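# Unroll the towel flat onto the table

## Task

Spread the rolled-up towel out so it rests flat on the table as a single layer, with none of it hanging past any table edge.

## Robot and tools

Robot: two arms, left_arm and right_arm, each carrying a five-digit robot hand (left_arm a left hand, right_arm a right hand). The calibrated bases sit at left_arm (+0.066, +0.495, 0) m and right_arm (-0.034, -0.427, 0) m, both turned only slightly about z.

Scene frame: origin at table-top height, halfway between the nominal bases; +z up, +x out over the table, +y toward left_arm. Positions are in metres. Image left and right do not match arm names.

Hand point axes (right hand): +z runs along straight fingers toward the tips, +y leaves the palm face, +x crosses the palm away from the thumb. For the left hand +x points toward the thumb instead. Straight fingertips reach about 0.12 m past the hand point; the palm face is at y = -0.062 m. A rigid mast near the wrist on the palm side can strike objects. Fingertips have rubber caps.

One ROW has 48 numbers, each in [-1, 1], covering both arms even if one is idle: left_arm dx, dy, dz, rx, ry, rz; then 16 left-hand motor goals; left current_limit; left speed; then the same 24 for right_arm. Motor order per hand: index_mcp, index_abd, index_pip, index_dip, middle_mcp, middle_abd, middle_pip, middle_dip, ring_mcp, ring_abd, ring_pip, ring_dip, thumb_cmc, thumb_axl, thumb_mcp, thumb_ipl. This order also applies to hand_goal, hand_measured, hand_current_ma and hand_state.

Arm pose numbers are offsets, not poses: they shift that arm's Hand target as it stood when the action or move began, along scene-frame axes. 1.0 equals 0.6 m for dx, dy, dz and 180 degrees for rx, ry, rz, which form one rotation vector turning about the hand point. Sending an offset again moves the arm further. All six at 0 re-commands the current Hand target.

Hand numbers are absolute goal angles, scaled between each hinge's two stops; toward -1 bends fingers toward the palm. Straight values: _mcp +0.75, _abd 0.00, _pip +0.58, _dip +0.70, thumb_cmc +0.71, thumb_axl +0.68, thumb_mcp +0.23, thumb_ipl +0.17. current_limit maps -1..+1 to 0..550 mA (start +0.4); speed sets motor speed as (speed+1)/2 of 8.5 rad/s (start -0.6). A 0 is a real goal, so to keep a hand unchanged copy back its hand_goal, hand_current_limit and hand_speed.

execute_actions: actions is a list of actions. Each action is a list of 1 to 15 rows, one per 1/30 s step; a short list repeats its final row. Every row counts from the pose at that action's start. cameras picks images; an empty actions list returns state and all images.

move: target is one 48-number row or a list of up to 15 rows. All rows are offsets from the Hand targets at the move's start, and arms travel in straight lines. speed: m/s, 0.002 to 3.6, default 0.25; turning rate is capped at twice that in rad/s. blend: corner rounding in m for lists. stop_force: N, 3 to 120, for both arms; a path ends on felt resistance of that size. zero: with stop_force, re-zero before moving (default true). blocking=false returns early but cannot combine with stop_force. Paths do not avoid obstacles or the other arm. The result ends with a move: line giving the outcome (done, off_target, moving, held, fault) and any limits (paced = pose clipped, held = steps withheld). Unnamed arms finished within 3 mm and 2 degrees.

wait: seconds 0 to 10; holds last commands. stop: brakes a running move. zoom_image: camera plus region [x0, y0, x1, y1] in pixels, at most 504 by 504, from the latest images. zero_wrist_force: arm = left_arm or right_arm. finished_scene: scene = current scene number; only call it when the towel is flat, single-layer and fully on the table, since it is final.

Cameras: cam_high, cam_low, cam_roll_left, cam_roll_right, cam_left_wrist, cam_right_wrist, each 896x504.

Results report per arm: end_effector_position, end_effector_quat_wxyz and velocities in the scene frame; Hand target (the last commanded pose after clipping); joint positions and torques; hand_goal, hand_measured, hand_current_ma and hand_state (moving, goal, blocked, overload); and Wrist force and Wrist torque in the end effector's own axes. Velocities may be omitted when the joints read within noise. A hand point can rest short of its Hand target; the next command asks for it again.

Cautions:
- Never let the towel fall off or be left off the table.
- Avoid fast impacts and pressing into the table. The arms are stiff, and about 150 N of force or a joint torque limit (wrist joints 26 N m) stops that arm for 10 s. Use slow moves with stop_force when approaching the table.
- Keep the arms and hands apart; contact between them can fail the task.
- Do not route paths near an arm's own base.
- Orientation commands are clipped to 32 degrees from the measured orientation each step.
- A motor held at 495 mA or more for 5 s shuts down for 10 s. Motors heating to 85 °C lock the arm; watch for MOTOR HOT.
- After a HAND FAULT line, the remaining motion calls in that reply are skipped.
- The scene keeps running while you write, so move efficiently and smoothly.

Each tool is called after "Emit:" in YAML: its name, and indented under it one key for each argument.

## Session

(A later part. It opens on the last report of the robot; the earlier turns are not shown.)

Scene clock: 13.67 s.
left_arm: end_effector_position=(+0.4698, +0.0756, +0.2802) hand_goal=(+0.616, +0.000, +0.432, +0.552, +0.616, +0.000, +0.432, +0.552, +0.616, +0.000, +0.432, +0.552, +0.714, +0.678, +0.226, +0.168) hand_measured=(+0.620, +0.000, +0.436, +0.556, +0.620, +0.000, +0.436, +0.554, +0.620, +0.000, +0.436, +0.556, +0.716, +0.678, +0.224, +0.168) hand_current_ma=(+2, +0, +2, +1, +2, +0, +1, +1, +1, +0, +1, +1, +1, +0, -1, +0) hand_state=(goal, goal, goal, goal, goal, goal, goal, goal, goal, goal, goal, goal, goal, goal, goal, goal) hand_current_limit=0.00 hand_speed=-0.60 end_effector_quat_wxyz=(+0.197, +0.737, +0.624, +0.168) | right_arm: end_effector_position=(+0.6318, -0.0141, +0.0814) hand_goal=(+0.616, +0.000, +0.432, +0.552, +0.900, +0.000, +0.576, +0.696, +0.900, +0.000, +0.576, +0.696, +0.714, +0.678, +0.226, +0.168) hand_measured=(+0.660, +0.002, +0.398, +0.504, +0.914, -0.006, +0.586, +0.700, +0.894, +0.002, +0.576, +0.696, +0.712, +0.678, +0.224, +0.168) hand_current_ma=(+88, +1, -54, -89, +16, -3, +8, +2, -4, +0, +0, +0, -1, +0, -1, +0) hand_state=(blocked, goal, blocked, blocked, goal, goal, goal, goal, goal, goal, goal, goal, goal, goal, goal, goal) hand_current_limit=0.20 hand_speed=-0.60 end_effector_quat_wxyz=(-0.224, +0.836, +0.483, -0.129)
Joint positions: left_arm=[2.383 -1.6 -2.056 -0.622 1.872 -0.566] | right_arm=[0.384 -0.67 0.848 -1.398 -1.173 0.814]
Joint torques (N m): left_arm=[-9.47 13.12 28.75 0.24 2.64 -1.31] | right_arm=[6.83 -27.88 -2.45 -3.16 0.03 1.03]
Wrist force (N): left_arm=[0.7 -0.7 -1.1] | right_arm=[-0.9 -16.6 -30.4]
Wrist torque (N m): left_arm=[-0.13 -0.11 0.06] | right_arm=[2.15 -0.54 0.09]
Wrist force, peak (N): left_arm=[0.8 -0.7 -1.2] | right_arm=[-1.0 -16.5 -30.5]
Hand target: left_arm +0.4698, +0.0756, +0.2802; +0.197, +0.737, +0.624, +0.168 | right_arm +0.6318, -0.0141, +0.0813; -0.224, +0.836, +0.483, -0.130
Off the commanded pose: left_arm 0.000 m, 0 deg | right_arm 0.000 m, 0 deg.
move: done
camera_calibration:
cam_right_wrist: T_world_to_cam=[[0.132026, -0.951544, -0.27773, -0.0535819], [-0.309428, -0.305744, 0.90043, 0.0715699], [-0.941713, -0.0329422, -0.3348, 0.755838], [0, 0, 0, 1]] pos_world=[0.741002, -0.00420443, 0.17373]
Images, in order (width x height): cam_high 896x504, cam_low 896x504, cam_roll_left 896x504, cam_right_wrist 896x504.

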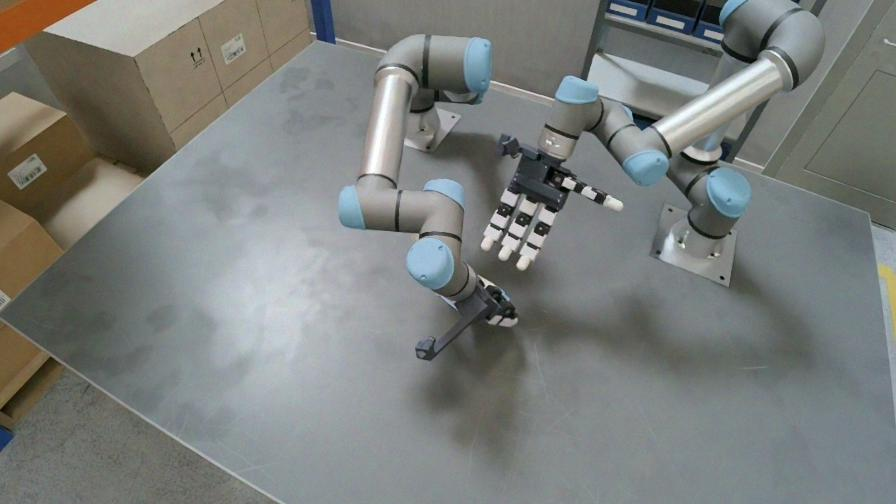

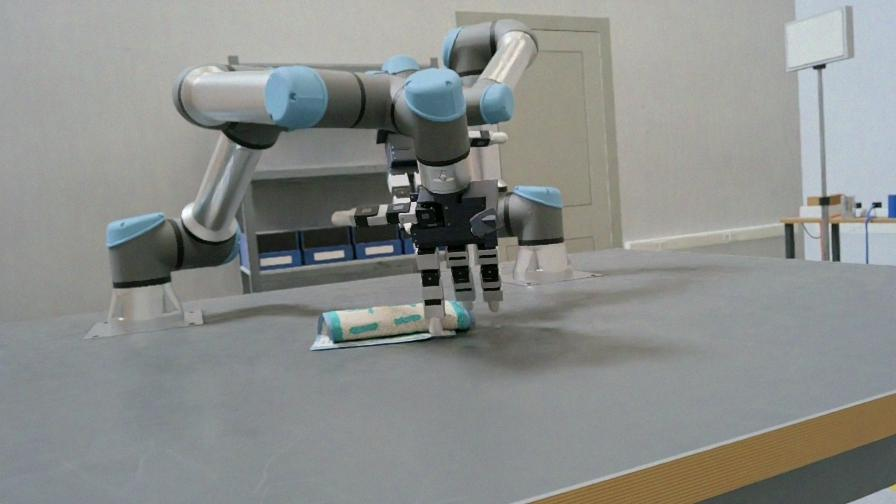

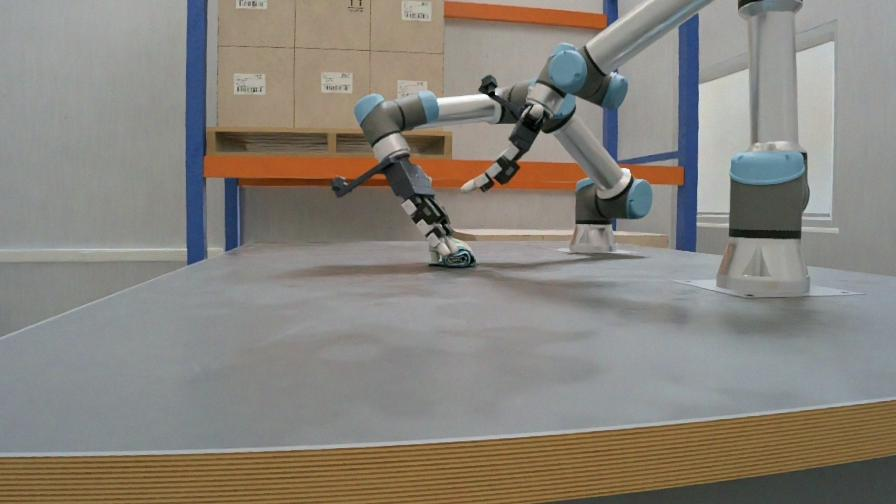

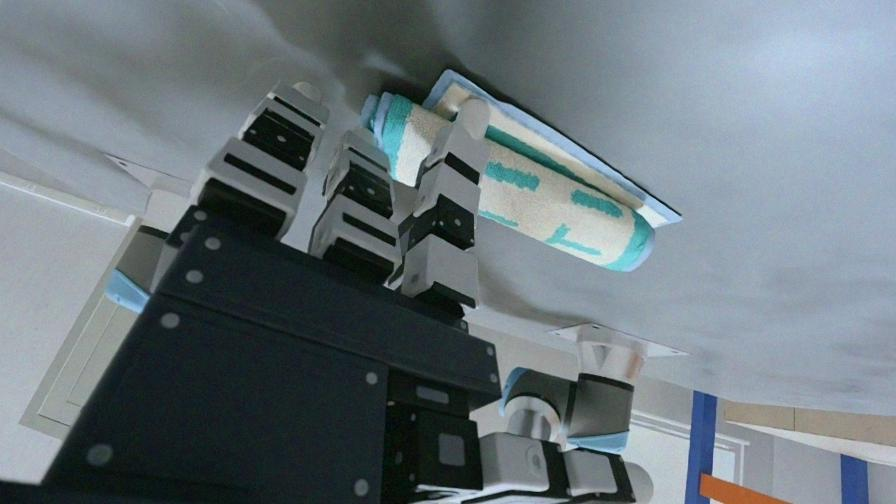

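Emit:
move:
  target:
    - [0.05,-0.13,-0.11,0,0,0,0.616,0,0.431,0.551,0.616,0,0.431,0.551,0.616,0,0.431,0.551,0.714,0.678,0.226,0.168,0.0,-0.6,0,0,0.002,0,0,0,0.616,0,0.431,0.551,0.9,0,0.576,0.696,0.9,0,0.576,0.696,0.714,0.678,0.226,0.168,0.2,-0.6]
  speed: [0.15]
  cameras: ["cam_high","cam_left_wrist","cam_right_wrist","cam_roll_left"]

Emit:
zoom_image:
  camera: "cam_right_wrist"
  region: [260, 0, 680, 290]

Emit:
zoom_image:
  camera: "cam_roll_left"
  region: [385, 175, 545, 285]

Scene clock: 15.53 s.
left_arm: end_effector_position=(+0.4998, -0.0023, +0.2142) hand_goal=(+0.616, +0.000, +0.432, +0.552, +0.616, +0.000, +0.432, +0.552, +0.616, +0.000, +0.432, +0.552, +0.714, +0.678, +0.226, +0.168) hand_measured=(+0.666, +0.106, +0.406, +0.514, +0.620, +0.000, +0.436, +0.554, +0.620, +0.000, +0.436, +0.556, +0.716, +0.678, +0.224, +0.168) hand_current_ma=(+89, +210, -28, -53, +2, +0, +1, +1, +1, +0, +1, +1, +1, +0, -1, +0) hand_state=(blocked, blocked, blocked, blocked, goal, goal, goal, goal, goal, goal, goal, goal, goal, goal, goal, goal) hand_current_limit=0.00 hand_speed=-0.60 end_effector_quat_wxyz=(+0.197, +0.737, +0.624, +0.168) | right_arm: end_effector_position=(+0.6318, -0.0141, +0.0826) hand_goal=(+0.616, +0.000, +0.432, +0.552, +0.900, +0.000, +0.576, +0.696, +0.900, +0.000, +0.576, +0.696, +0.714, +0.678, +0.226, +0.168) hand_measured=(+0.566, +0.006, +0.520, +0.558, +0.914, -0.006, +0.586, +0.700, +0.894, +0.002, +0.576, +0.696, +0.712, +0.678, +0.224, +0.168) hand_current_ma=(-102, +3, +221, +4, +16, -3, +8, +2, -4, +0, +0, +0, -1, +0, -1, +0) hand_state=(blocked, goal, blocked, goal, goal, goal, goal, goal, goal, goal, goal, goal, goal, goal, goal, goal) hand_current_limit=0.20 hand_speed=-0.60 end_effector_quat_wxyz=(-0.224, +0.837, +0.483, -0.129)
Joint positions: left_arm=[2.32 -1.875 -1.918 -0.503 1.898 -0.626] | right_arm=[0.384 -0.67 0.846 -1.396 -1.173 0.814]
Joint torques (N m): left_arm=[-3.51 15.26 28.29 6.92 2.23 -0.64] | right_arm=[7.62 -25.32 0.32 3.51 1.93 0.95]
Wrist force (N): left_arm=[3.9 -12.6 -22.8] | right_arm=[3.1 -2.6 -42.1]
Wrist torque (N m): left_arm=[1.41 0.95 -0.12] | right_arm=[2.98 -0.74 0.43]
Wrist force, peak (N): left_arm=[3.5 -13.4 -23.8] | right_arm=[3.1 -2.4 -42.5]
Hand target: left_arm +0.4998, -0.0024, +0.2142; +0.197, +0.737, +0.624, +0.168 | right_arm +0.6318, -0.0141, +0.0825; -0.224, +0.836, +0.483, -0.130
Off the commanded pose: left_arm 0.000 m, 0 deg | right_arm 0.000 m, 0 deg.
move: done
camera_calibration:
cam_left_wrist: T_world_to_cam=[[-0.695047, -0.659468, -0.286377, 0.3708], [-0.713027, 0.581176, 0.392208, 0.226202], [-0.0922132, 0.476797, -0.874163, 0.355164], [0, 0, 0, 1]] pos_world=[0.451762, -0.0562738, 0.327942]
cam_right_wrist: T_world_to_cam=[[0.132075, -0.951546, -0.277699, -0.0532758], [-0.3096, -0.305737, 0.900374, 0.0705667], [-0.94165, -0.0329412, -0.334978, 0.756351], [0, 0, 0, 1]] pos_world=[0.741102, -0.00420443, 0.17503]
Images, in order (width x height): cam_high 896x504, cam_roll_left 896x504, cam_left_wrist 896x504, cam_right_wrist 896x504.

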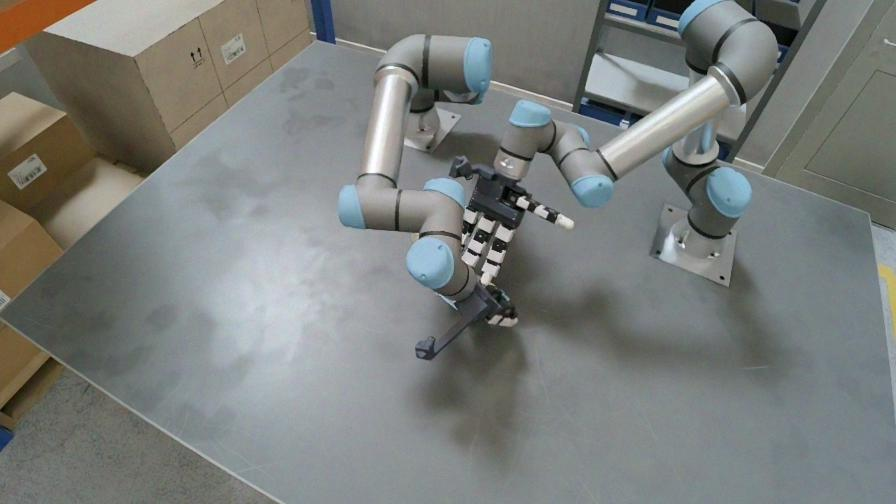

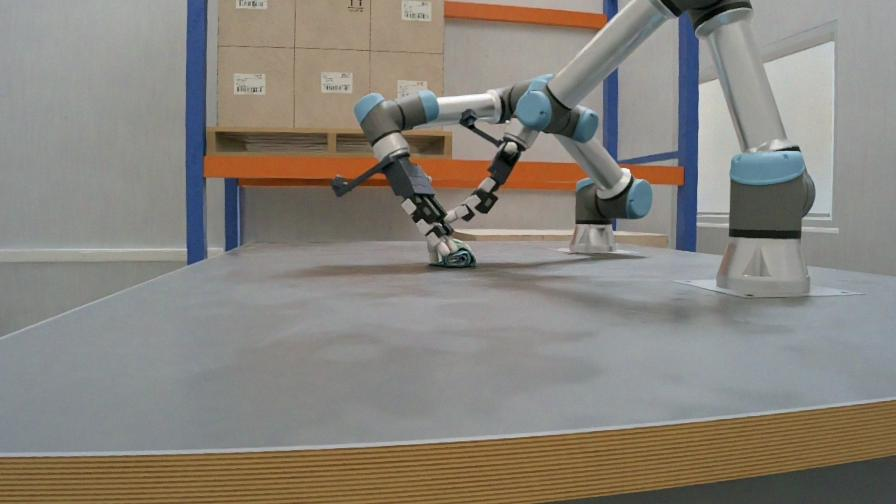

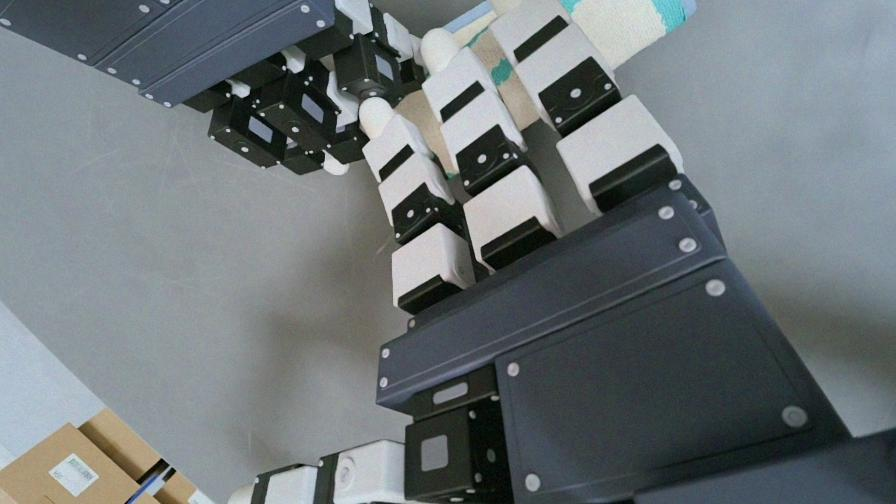

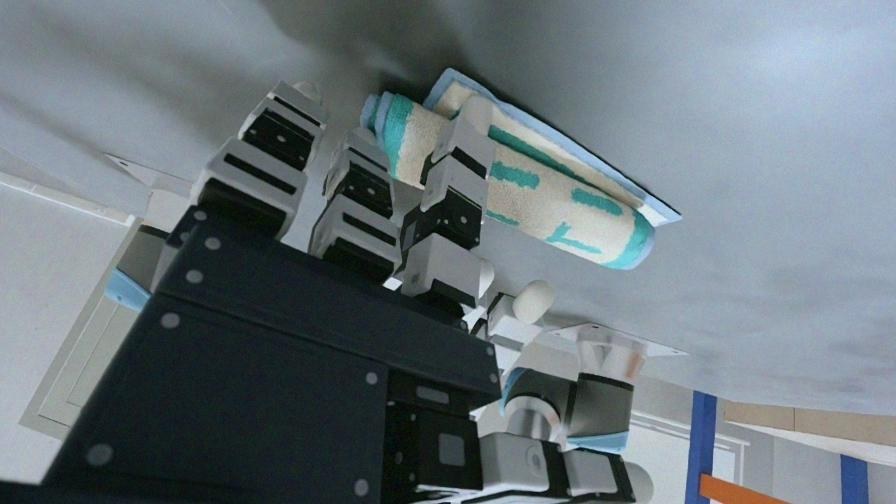

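Scaled by 1.200 from the camera's 896x504 image, which has a finer 1280x720 frame.

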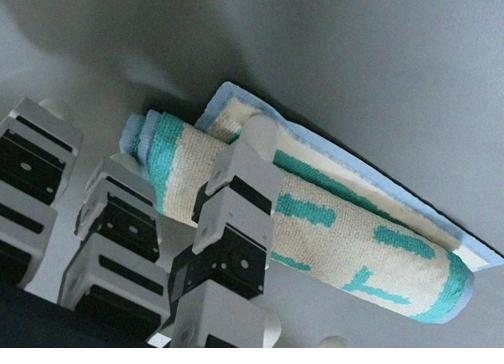

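Scaled by 3.150 from the camera's 896x504 image, which has a finer 1280x720 frame.

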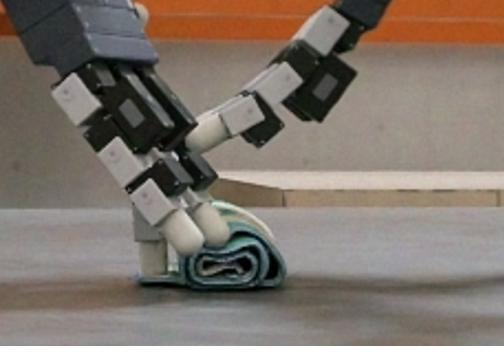

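Emit:
move:
  target:
    - [-0.07,0,0.02,0,0,0,0.616,0,0.431,0.551,0.616,0,0.431,0.551,0.616,0,0.431,0.551,0.714,0.678,0.226,0.168,0.0,-0.6,0,0,0,0,0,0,0.616,0,0.431,0.551,0.9,0,0.576,0.696,0.9,0,0.576,0.696,0.714,0.678,0.226,0.168,0.2,-0.6]
  speed: [0.15]
  cameras: ["cam_high","cam_left_wrist","cam_right_wrist","cam_roll_left"]

Emit:
zoom_image:
  camera: "cam_right_wrist"
  region: [260, 0, 680, 290]

Emit:
zoom_image:
  camera: "cam_high"
  region: [380, 220, 540, 350]

Scene clock: 16.97 s.
left_arm: end_effector_position=(+0.4581, -0.0024, +0.2261) hand_goal=(+0.616, +0.000, +0.432, +0.552, +0.616, +0.000, +0.432, +0.552, +0.616, +0.000, +0.432, +0.552, +0.714, +0.678, +0.226, +0.168) hand_measured=(+0.630, +0.004, +0.430, +0.550, +0.620, +0.000, +0.436, +0.554, +0.620, +0.000, +0.436, +0.556, +0.716, +0.678, +0.224, +0.168) hand_current_ma=(+13, +1, +0, -1, +2, +0, +1, +1, +1, +0, +1, +1, +1, +0, -1, +0) hand_state=(goal, goal, goal, goal, goal, goal, goal, goal, goal, goal, goal, goal, goal, goal, goal, goal) hand_current_limit=0.00 hand_speed=-0.60 end_effector_quat_wxyz=(+0.197, +0.737, +0.624, +0.168) end_effector_velocity=(-0.002, +0.000, +0.001) end_effector_angular_velocity=(-0.001, +0.000, +0.002) | right_arm: end_effector_position=(+0.6317, -0.0141, +0.0825) hand_goal=(+0.616, +0.000, +0.432, +0.552, +0.900, +0.000, +0.576, +0.696, +0.900, +0.000, +0.576, +0.696, +0.714, +0.678, +0.226, +0.168) hand_measured=(+0.646, +0.002, +0.410, +0.518, +0.914, -0.006, +0.586, +0.700, +0.894, +0.002, +0.576, +0.696, +0.712, +0.678, +0.224, +0.168) hand_current_ma=(+48, +1, -27, -52, +16, -3, +8, +2, -4, +0, +0, +0, -1, +0, -1, +0) hand_state=(blocked, goal, blocked, blocked, goal, goal, goal, goal, goal, goal, goal, goal, goal, goal, goal, goal) hand_current_limit=0.20 hand_speed=-0.60 end_effector_quat_wxyz=(-0.224, +0.836, +0.483, -0.130)
Joint positions: left_arm=[2.258 -1.817 -1.954 -0.545 1.923 -0.687] | right_arm=[0.384 -0.67 0.846 -1.396 -1.173 0.814]
Joint velocities: left_arm=[-0.003 0.003 -0.002 -0.003 0.001 -0.005] | right_arm=[within noise]
Joint torques (N m): left_arm=[-9.04 36.28 12.21 0.47 3.17 -1.44] | right_arm=[7.33 -47.93 -21.88 -3.11 -1.59 0.97]
Wrist force (N): left_arm=[1.5 -0.7 -0.4] | right_arm=[-1.0 -12.1 -22.2]
Wrist torque (N m): left_arm=[-0.20 -0.18 0.10] | right_arm=[1.54 -0.32 0.03]
Wrist force, peak (N): left_arm=[4.2 -12.8 -23.0] | right_arm=[3.1 -3.2 -43.3]
Hand target: left_arm +0.4578, -0.0024, +0.2262; +0.197, +0.737, +0.624, +0.168 | right_arm +0.6318, -0.0141, +0.0825; -0.224, +0.836, +0.483, -0.130
Off the commanded pose: left_arm 0.000 m, 0 deg | right_arm 0.000 m, 0 deg.
move: done
camera_calibration:
cam_left_wrist: T_world_to_cam=[[-0.695047, -0.659468, -0.286377, 0.345224], [-0.713027, 0.581176, 0.392208, 0.191801], [-0.0922132, 0.476797, -0.874163, 0.361721], [0, 0, 0, 1]] pos_world=[0.410062, -0.0562738, 0.339842]
cam_right_wrist: T_world_to_cam=[[0.131992, -0.951541, -0.277756, -0.0532474], [-0.309313, -0.305753, 0.900467, 0.0704884], [-0.941756, -0.032941, -0.334681, 0.756217], [0, 0, 0, 1]] pos_world=[0.741003, -0.00420444, 0.174829]
Images, in order (width x height): cam_high 896x504, cam_roll_left 896x504, cam_left_wrist 896x504, cam_right_wrist 896x504.

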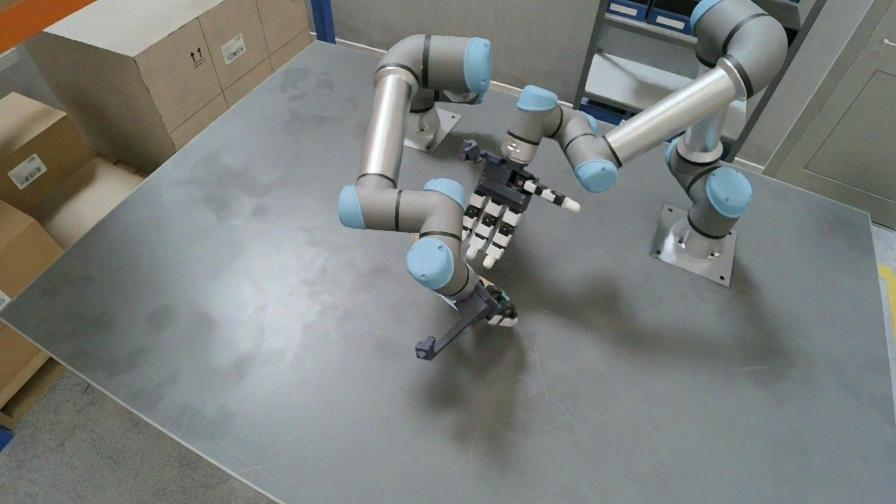

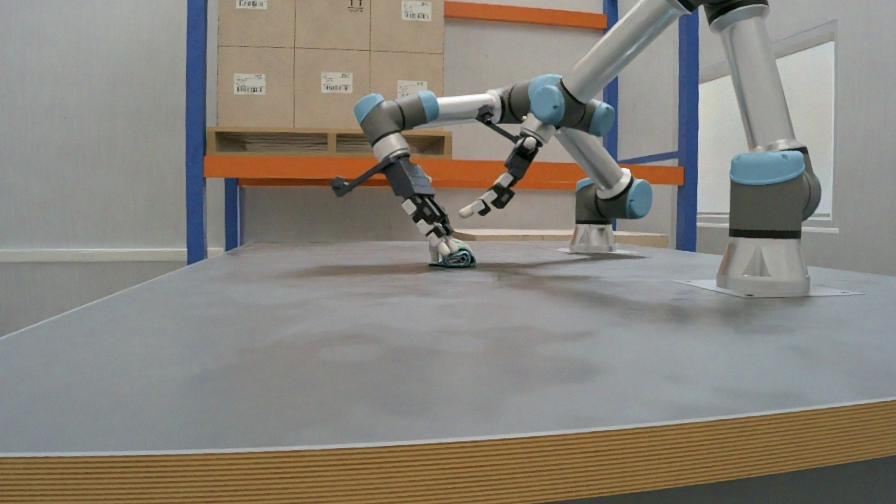

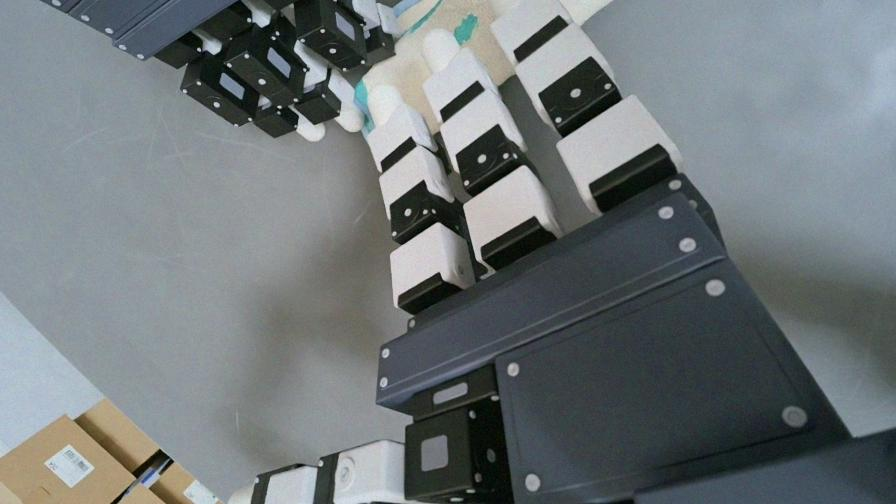

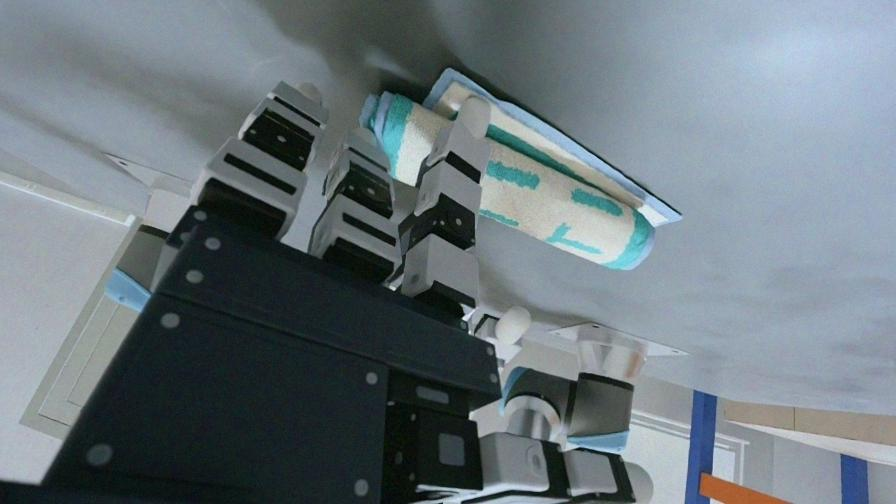

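Scaled by 1.200 from the camera's 896x504 image, which has a finer 1280x720 frame.

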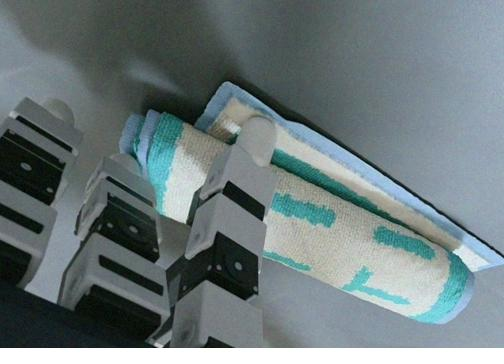

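Scaled by 3.150 from the camera's 896x504 image, which has a finer 1280x720 frame.

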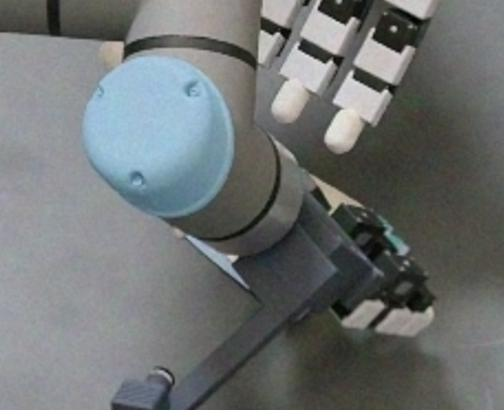

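Emit:
move:
  target:
    - [0,-0.0527,-0.0603,0,0,0,0.616,0,0.431,0.551,0.616,0,0.431,0.551,0.616,0,0.431,0.551,0.714,0.678,0.226,0.168,0.0,-0.6,0,0,0.001,0,0,0,0.616,0,0.431,0.551,0.9,0,0.576,0.696,0.9,0,0.576,0.696,0.714,0.678,0.226,0.168,0.2,-0.6]
    - [0.05,-0.0527,-0.0687,0,0,0,0.616,0,0.431,0.551,0.616,0,0.431,0.551,0.616,0,0.431,0.551,0.714,0.678,0.226,0.168,0.0,-0.6,0,0,0.001,0,0,0,0.616,0,0.431,0.551,0.9,0,0.576,0.696,0.9,0,0.576,0.696,0.714,0.678,0.226,0.168,0.2,-0.6]
    - [0.055,-0.0527,-0.11,0,0,0,0.616,0,0.431,0.551,0.616,0,0.431,0.551,0.616,0,0.431,0.551,0.714,0.678,0.226,0.168,0.0,-0.6,0,0,0.001,0,0,0,0.616,0,0.431,0.551,0.9,0,0.576,0.696,0.9,0,0.576,0.696,0.714,0.678,0.226,0.168,0.2,-0.6]
  speed: [0.1,0.08,0.06]
  cameras: ["cam_high","cam_left_wrist","cam_right_wrist","cam_roll_left"]

Emit:
zoom_image:
  camera: "cam_right_wrist"
  region: [260, 0, 680, 290]

Emit:
zoom_image:
  camera: "cam_roll_left"
  region: [385, 175, 545, 285]

Scene clock: 20.73 s.
left_arm: end_effector_position=(+0.4908, -0.0340, +0.1603) hand_goal=(+0.616, +0.000, +0.432, +0.552, +0.616, +0.000, +0.432, +0.552, +0.616, +0.000, +0.432, +0.552, +0.714, +0.678, +0.226, +0.168) hand_measured=(+0.628, +0.004, +0.430, +0.550, +0.620, +0.000, +0.434, +0.554, +0.618, +0.000, +0.432, +0.554, +0.716, +0.678, +0.224, +0.168) hand_current_ma=(+9, +1, +0, -1, +2, +0, +1, +1, +1, +0, +0, +0, +1, +0, -1, +0) hand_state=(goal, goal, goal, goal, goal, goal, goal, goal, goal, goal, goal, goal, goal, goal, goal, goal) hand_current_limit=0.00 hand_speed=-0.60 end_effector_quat_wxyz=(+0.197, +0.737, +0.624, +0.168) | right_arm: end_effector_position=(+0.6318, -0.0141, +0.0831) hand_goal=(+0.616, +0.000, +0.432, +0.552, +0.900, +0.000, +0.576, +0.696, +0.900, +0.000, +0.576, +0.696, +0.714, +0.678, +0.226, +0.168) hand_measured=(+0.646, +0.002, +0.410, +0.518, +0.914, -0.006, +0.586, +0.700, +0.894, +0.002, +0.576, +0.696, +0.712, +0.678, +0.224, +0.168) hand_current_ma=(+48, +1, -27, -52, +16, -3, +8, +2, -4, +0, +0, +0, -1, +0, -1, +0) hand_state=(blocked, goal, blocked, blocked, goal, goal, goal, goal, goal, goal, goal, goal, goal, goal, goal, goal) hand_current_limit=0.20 hand_speed=-0.60 end_effector_quat_wxyz=(-0.224, +0.836, +0.483, -0.130)
Joint positions: left_arm=[2.27 -2.007 -1.894 -0.411 1.918 -0.674] | right_arm=[0.384 -0.671 0.845 -1.394 -1.173 0.814]
Joint torques (N m): left_arm=[9.06 22.4 10.13 6.24 -1.47 1.38] | right_arm=[7.7 -54.66 -24.83 -0.02 -1.58 0.74]
Wrist force (N): left_arm=[1.4 -0.5 -0.8] | right_arm=[-1.3 -7.9 -15.2]
Wrist torque (N m): left_arm=[-0.14 -0.18 -0.01] | right_arm=[1.04 -0.13 -0.06]
Wrist force, peak (N): left_arm=[1.3 -1.5 -1.1] | right_arm=[-1.0 -12.0 -21.9]
Hand target: left_arm +0.4908, -0.0340, +0.1602; +0.197, +0.737, +0.624, +0.168 | right_arm +0.6318, -0.0141, +0.0831; -0.224, +0.836, +0.483, -0.130
Off the commanded pose: left_arm 0.000 m, 0 deg | right_arm 0.000 m, 0 deg.
move: done
camera_calibration:
cam_left_wrist: T_world_to_cam=[[-0.695061, -0.659485, -0.286305, 0.328254], [-0.713, 0.581161, 0.392278, 0.259257], [-0.0923121, 0.476793, -0.874155, 0.322325], [0, 0, 0, 1]] pos_world=[0.442762, -0.0878737, 0.274042]
cam_right_wrist: T_world_to_cam=[[0.132018, -0.95154, -0.277745, -0.0530742], [-0.309398, -0.305755, 0.900437, 0.0699261], [-0.941724, -0.0329404, -0.33477, 0.756443], [0, 0, 0, 1]] pos_world=[0.741002, -0.00420444, 0.175529]
Images, in order (width x height): cam_high 896x504, cam_roll_left 896x504, cam_left_wrist 896x504, cam_right_wrist 896x504.

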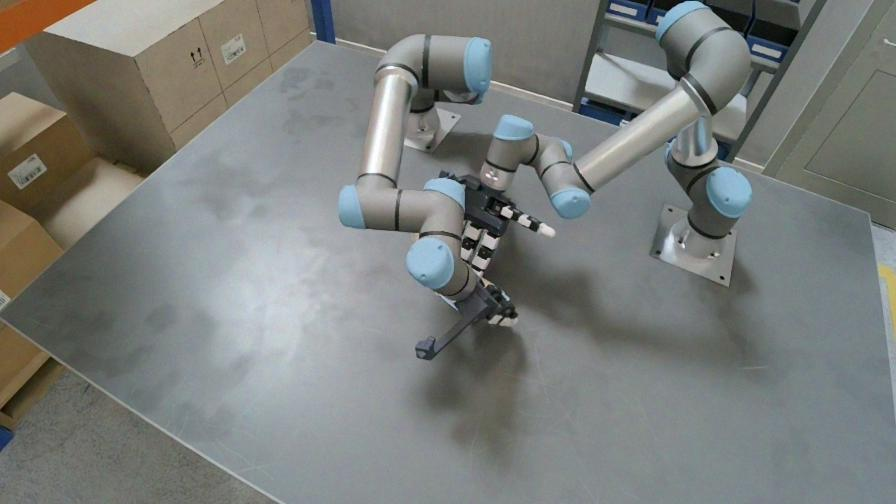

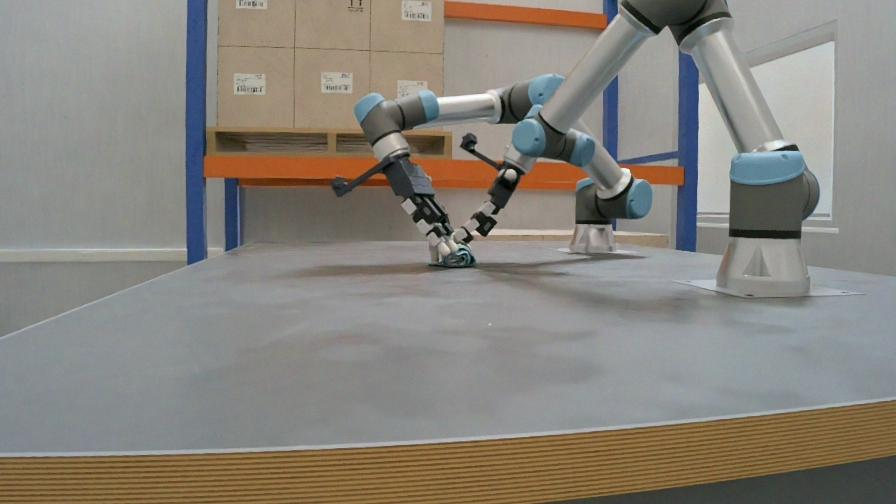

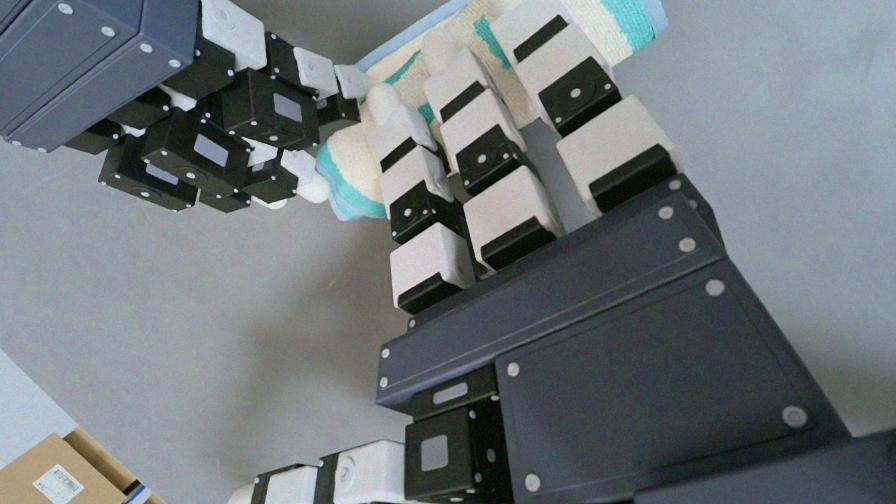

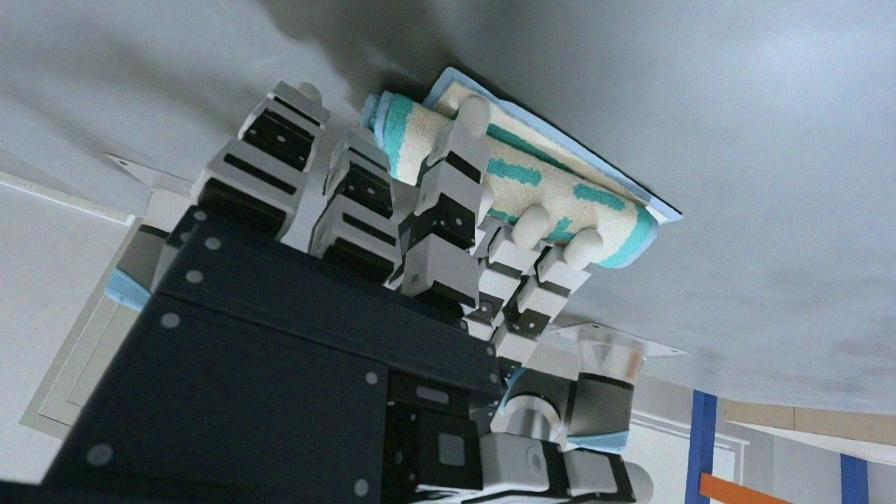

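Scaled by 1.200 from the camera's 896x504 image, which has a finer 1280x720 frame.

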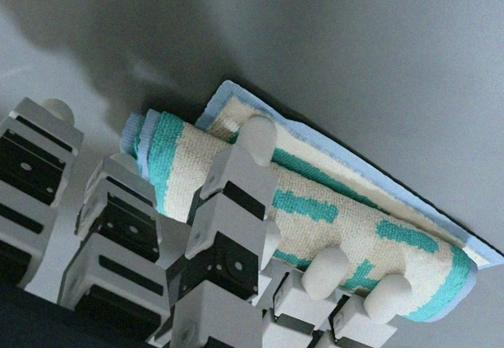

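Scaled by 3.150 from the camera's 896x504 image, which has a finer 1280x720 frame.

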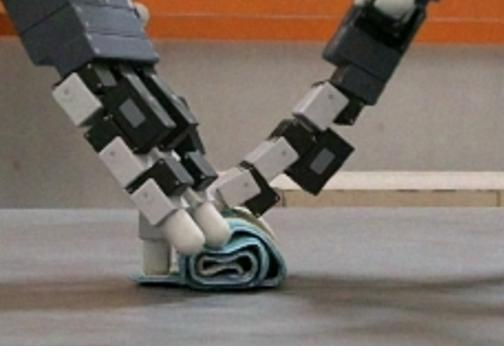

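Emit:
move:
  target:
    - [0,0,-0.008,0,0,0,0.616,0,0.431,0.551,0.616,0,0.431,0.551,0.616,0,0.431,0.551,0.714,0.678,0.226,0.168,0.0,-0.6,0,0,0.0,0,0,0,0.616,0,0.431,0.551,0.9,0,0.576,0.696,0.9,0,0.576,0.696,0.714,0.678,0.226,0.168,0.2,-0.6]
    - [-0.11,0.018,-0.0135,0,0,0,0.616,0,0.431,0.551,0.616,0,0.431,0.551,0.616,0,0.431,0.551,0.714,0.678,0.226,0.168,0.0,-0.6,0,0,0.0,0,0,0,0.616,0,0.431,0.551,0.9,0,0.576,0.696,0.9,0,0.576,0.696,0.714,0.678,0.226,0.168,0.2,-0.6]
  speed: [0.05,0.05]
  cameras: ["cam_high","cam_left_wrist","cam_right_wrist","cam_roll_left"]

Emit:
zoom_image:
  camera: "cam_right_wrist"
  region: [300, 0, 720, 290]

Emit:
zoom_image:
  camera: "cam_roll_left"
  region: [385, 175, 545, 285]

Scene clock: 23.50 s.
left_arm: end_effector_position=(+0.4251, -0.0233, +0.1521) hand_goal=(+0.616, +0.000, +0.432, +0.552, +0.616, +0.000, +0.432, +0.552, +0.616, +0.000, +0.432, +0.552, +0.714, +0.678, +0.226, +0.168) hand_measured=(+0.614, +0.002, +0.424, +0.544, +0.604, +0.000, +0.424, +0.548, +0.604, +0.000, +0.424, +0.548, +0.716, +0.678, +0.224, +0.168) hand_current_ma=(-1, +0, -5, -4, -8, +0, -4, -1, -8, +0, -5, -2, +1, +0, -1, +0) hand_state=(goal, goal, goal, goal, goal, goal, goal, goal, goal, goal, goal, goal, goal, goal, goal, goal) hand_current_limit=0.00 hand_speed=-0.60 end_effector_quat_wxyz=(+0.197, +0.737, +0.624, +0.168) | right_arm: end_effector_position=(+0.6317, -0.0141, +0.0831) hand_goal=(+0.616, +0.000, +0.432, +0.552, +0.900, +0.000, +0.576, +0.696, +0.900, +0.000, +0.576, +0.696, +0.714, +0.678, +0.226, +0.168) hand_measured=(+0.646, +0.002, +0.410, +0.518, +0.922, +0.000, +0.592, +0.702, +0.894, +0.002, +0.576, +0.696, +0.712, +0.678, +0.224, +0.168) hand_current_ma=(+48, +1, -27, -52, +31, +0, +16, +5, -4, +0, +0, +0, -1, +0, -1, +0) hand_state=(blocked, goal, blocked, blocked, blocked, goal, goal, goal, goal, goal, goal, goal, goal, goal, goal, goal) hand_current_limit=0.20 hand_speed=-0.60 end_effector_quat_wxyz=(-0.224, +0.836, +0.483, -0.130)
Joint positions: left_arm=[2.182 -1.952 -2.002 -0.389 1.951 -0.762] | right_arm=[0.384 -0.671 0.845 -1.394 -1.173 0.814]
Joint torques (N m): left_arm=[-11.94 37.25 7.4 3.25 2.45 -1.52] | right_arm=[7.2 -54.61 -24.97 -0.61 -1.6 0.54]
Wrist force (N): left_arm=[1.6 1.9 -1.2] | right_arm=[-1.9 -8.8 -14.8]
Wrist torque (N m): left_arm=[-0.26 -0.19 0.06] | right_arm=[1.06 -0.20 -0.12]
Wrist force, peak (N): left_arm=[1.7 3.1 -1.4] | right_arm=[-2.0 -9.0 -14.9]
Hand target: left_arm +0.4248, -0.0232, +0.1521; +0.197, +0.737, +0.624, +0.168 | right_arm +0.6318, -0.0141, +0.0831; -0.224, +0.836, +0.483, -0.130
Off the commanded pose: left_arm 0.000 m, 0 deg | right_arm 0.000 m, 0 deg.
move: done
camera_calibration:
cam_left_wrist: T_world_to_cam=[[-0.69504, -0.6595, -0.286319, 0.287292], [-0.713032, 0.581204, 0.392157, 0.209459], [-0.0922177, 0.476719, -0.874205, 0.303962], [0, 0, 0, 1]] pos_world=[0.377062, -0.0771738, 0.265842]
cam_right_wrist: T_world_to_cam=[[0.132018, -0.95154, -0.277745, -0.0530742], [-0.309398, -0.305755, 0.900437, 0.0699261], [-0.941724, -0.0329404, -0.33477, 0.756443], [0, 0, 0, 1]] pos_world=[0.741002, -0.00420444, 0.175529]
Images, in order (width x height): cam_high 896x504, cam_roll_left 896x504, cam_left_wrist 896x504, cam_right_wrist 896x504.

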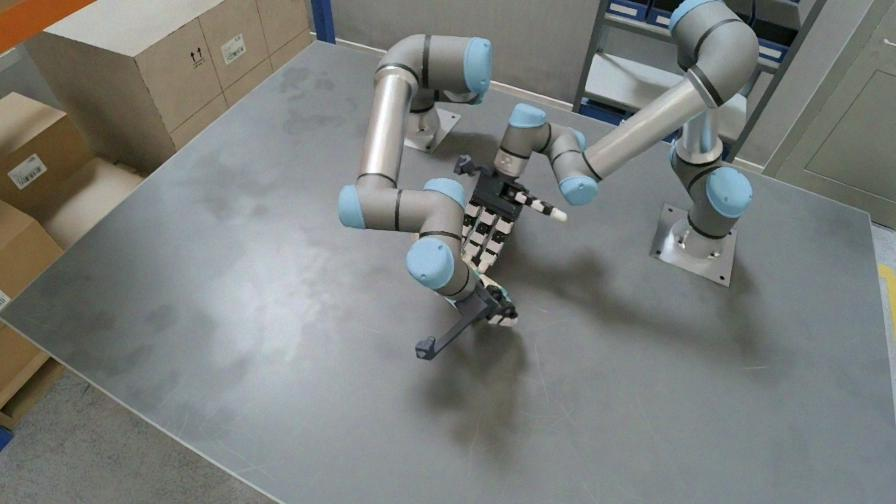

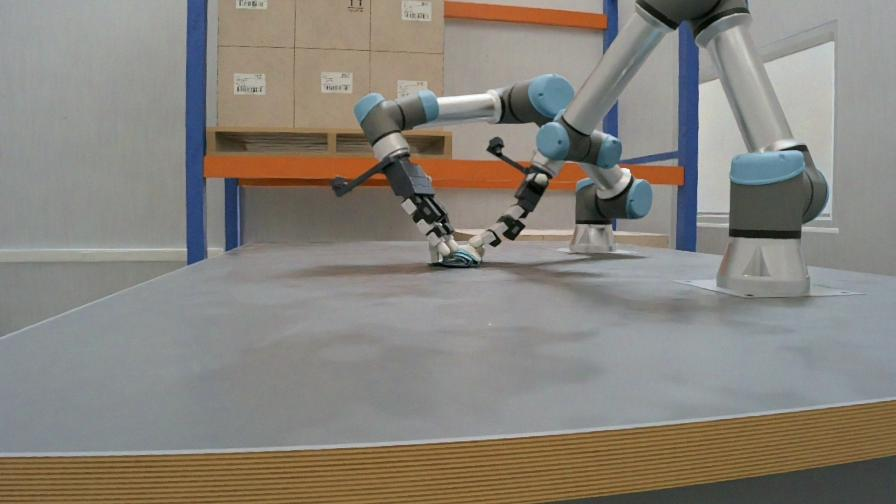

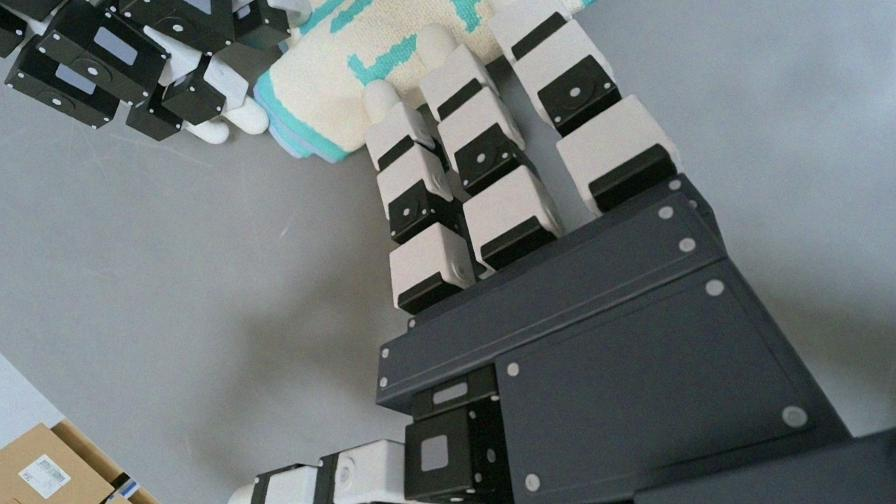

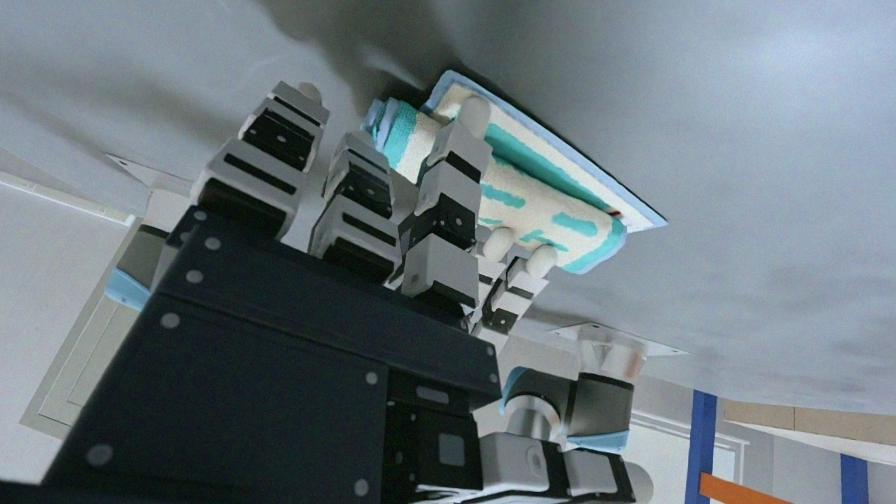

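Scaled by 1.200 from the camera's 896x504 image, which has a finer 1280x720 frame.

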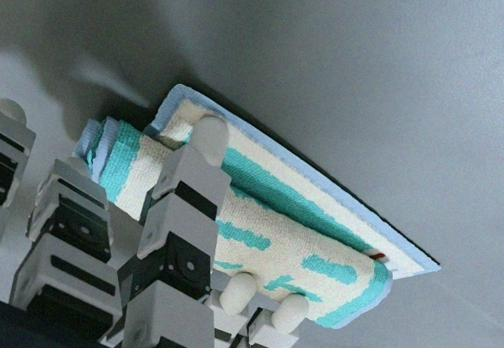

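Scaled by 3.150 from the camera's 896x504 image, which has a finer 1280x720 frame.

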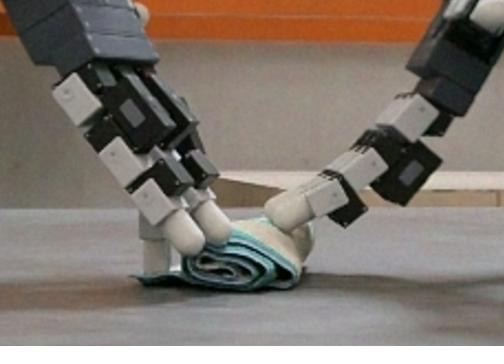

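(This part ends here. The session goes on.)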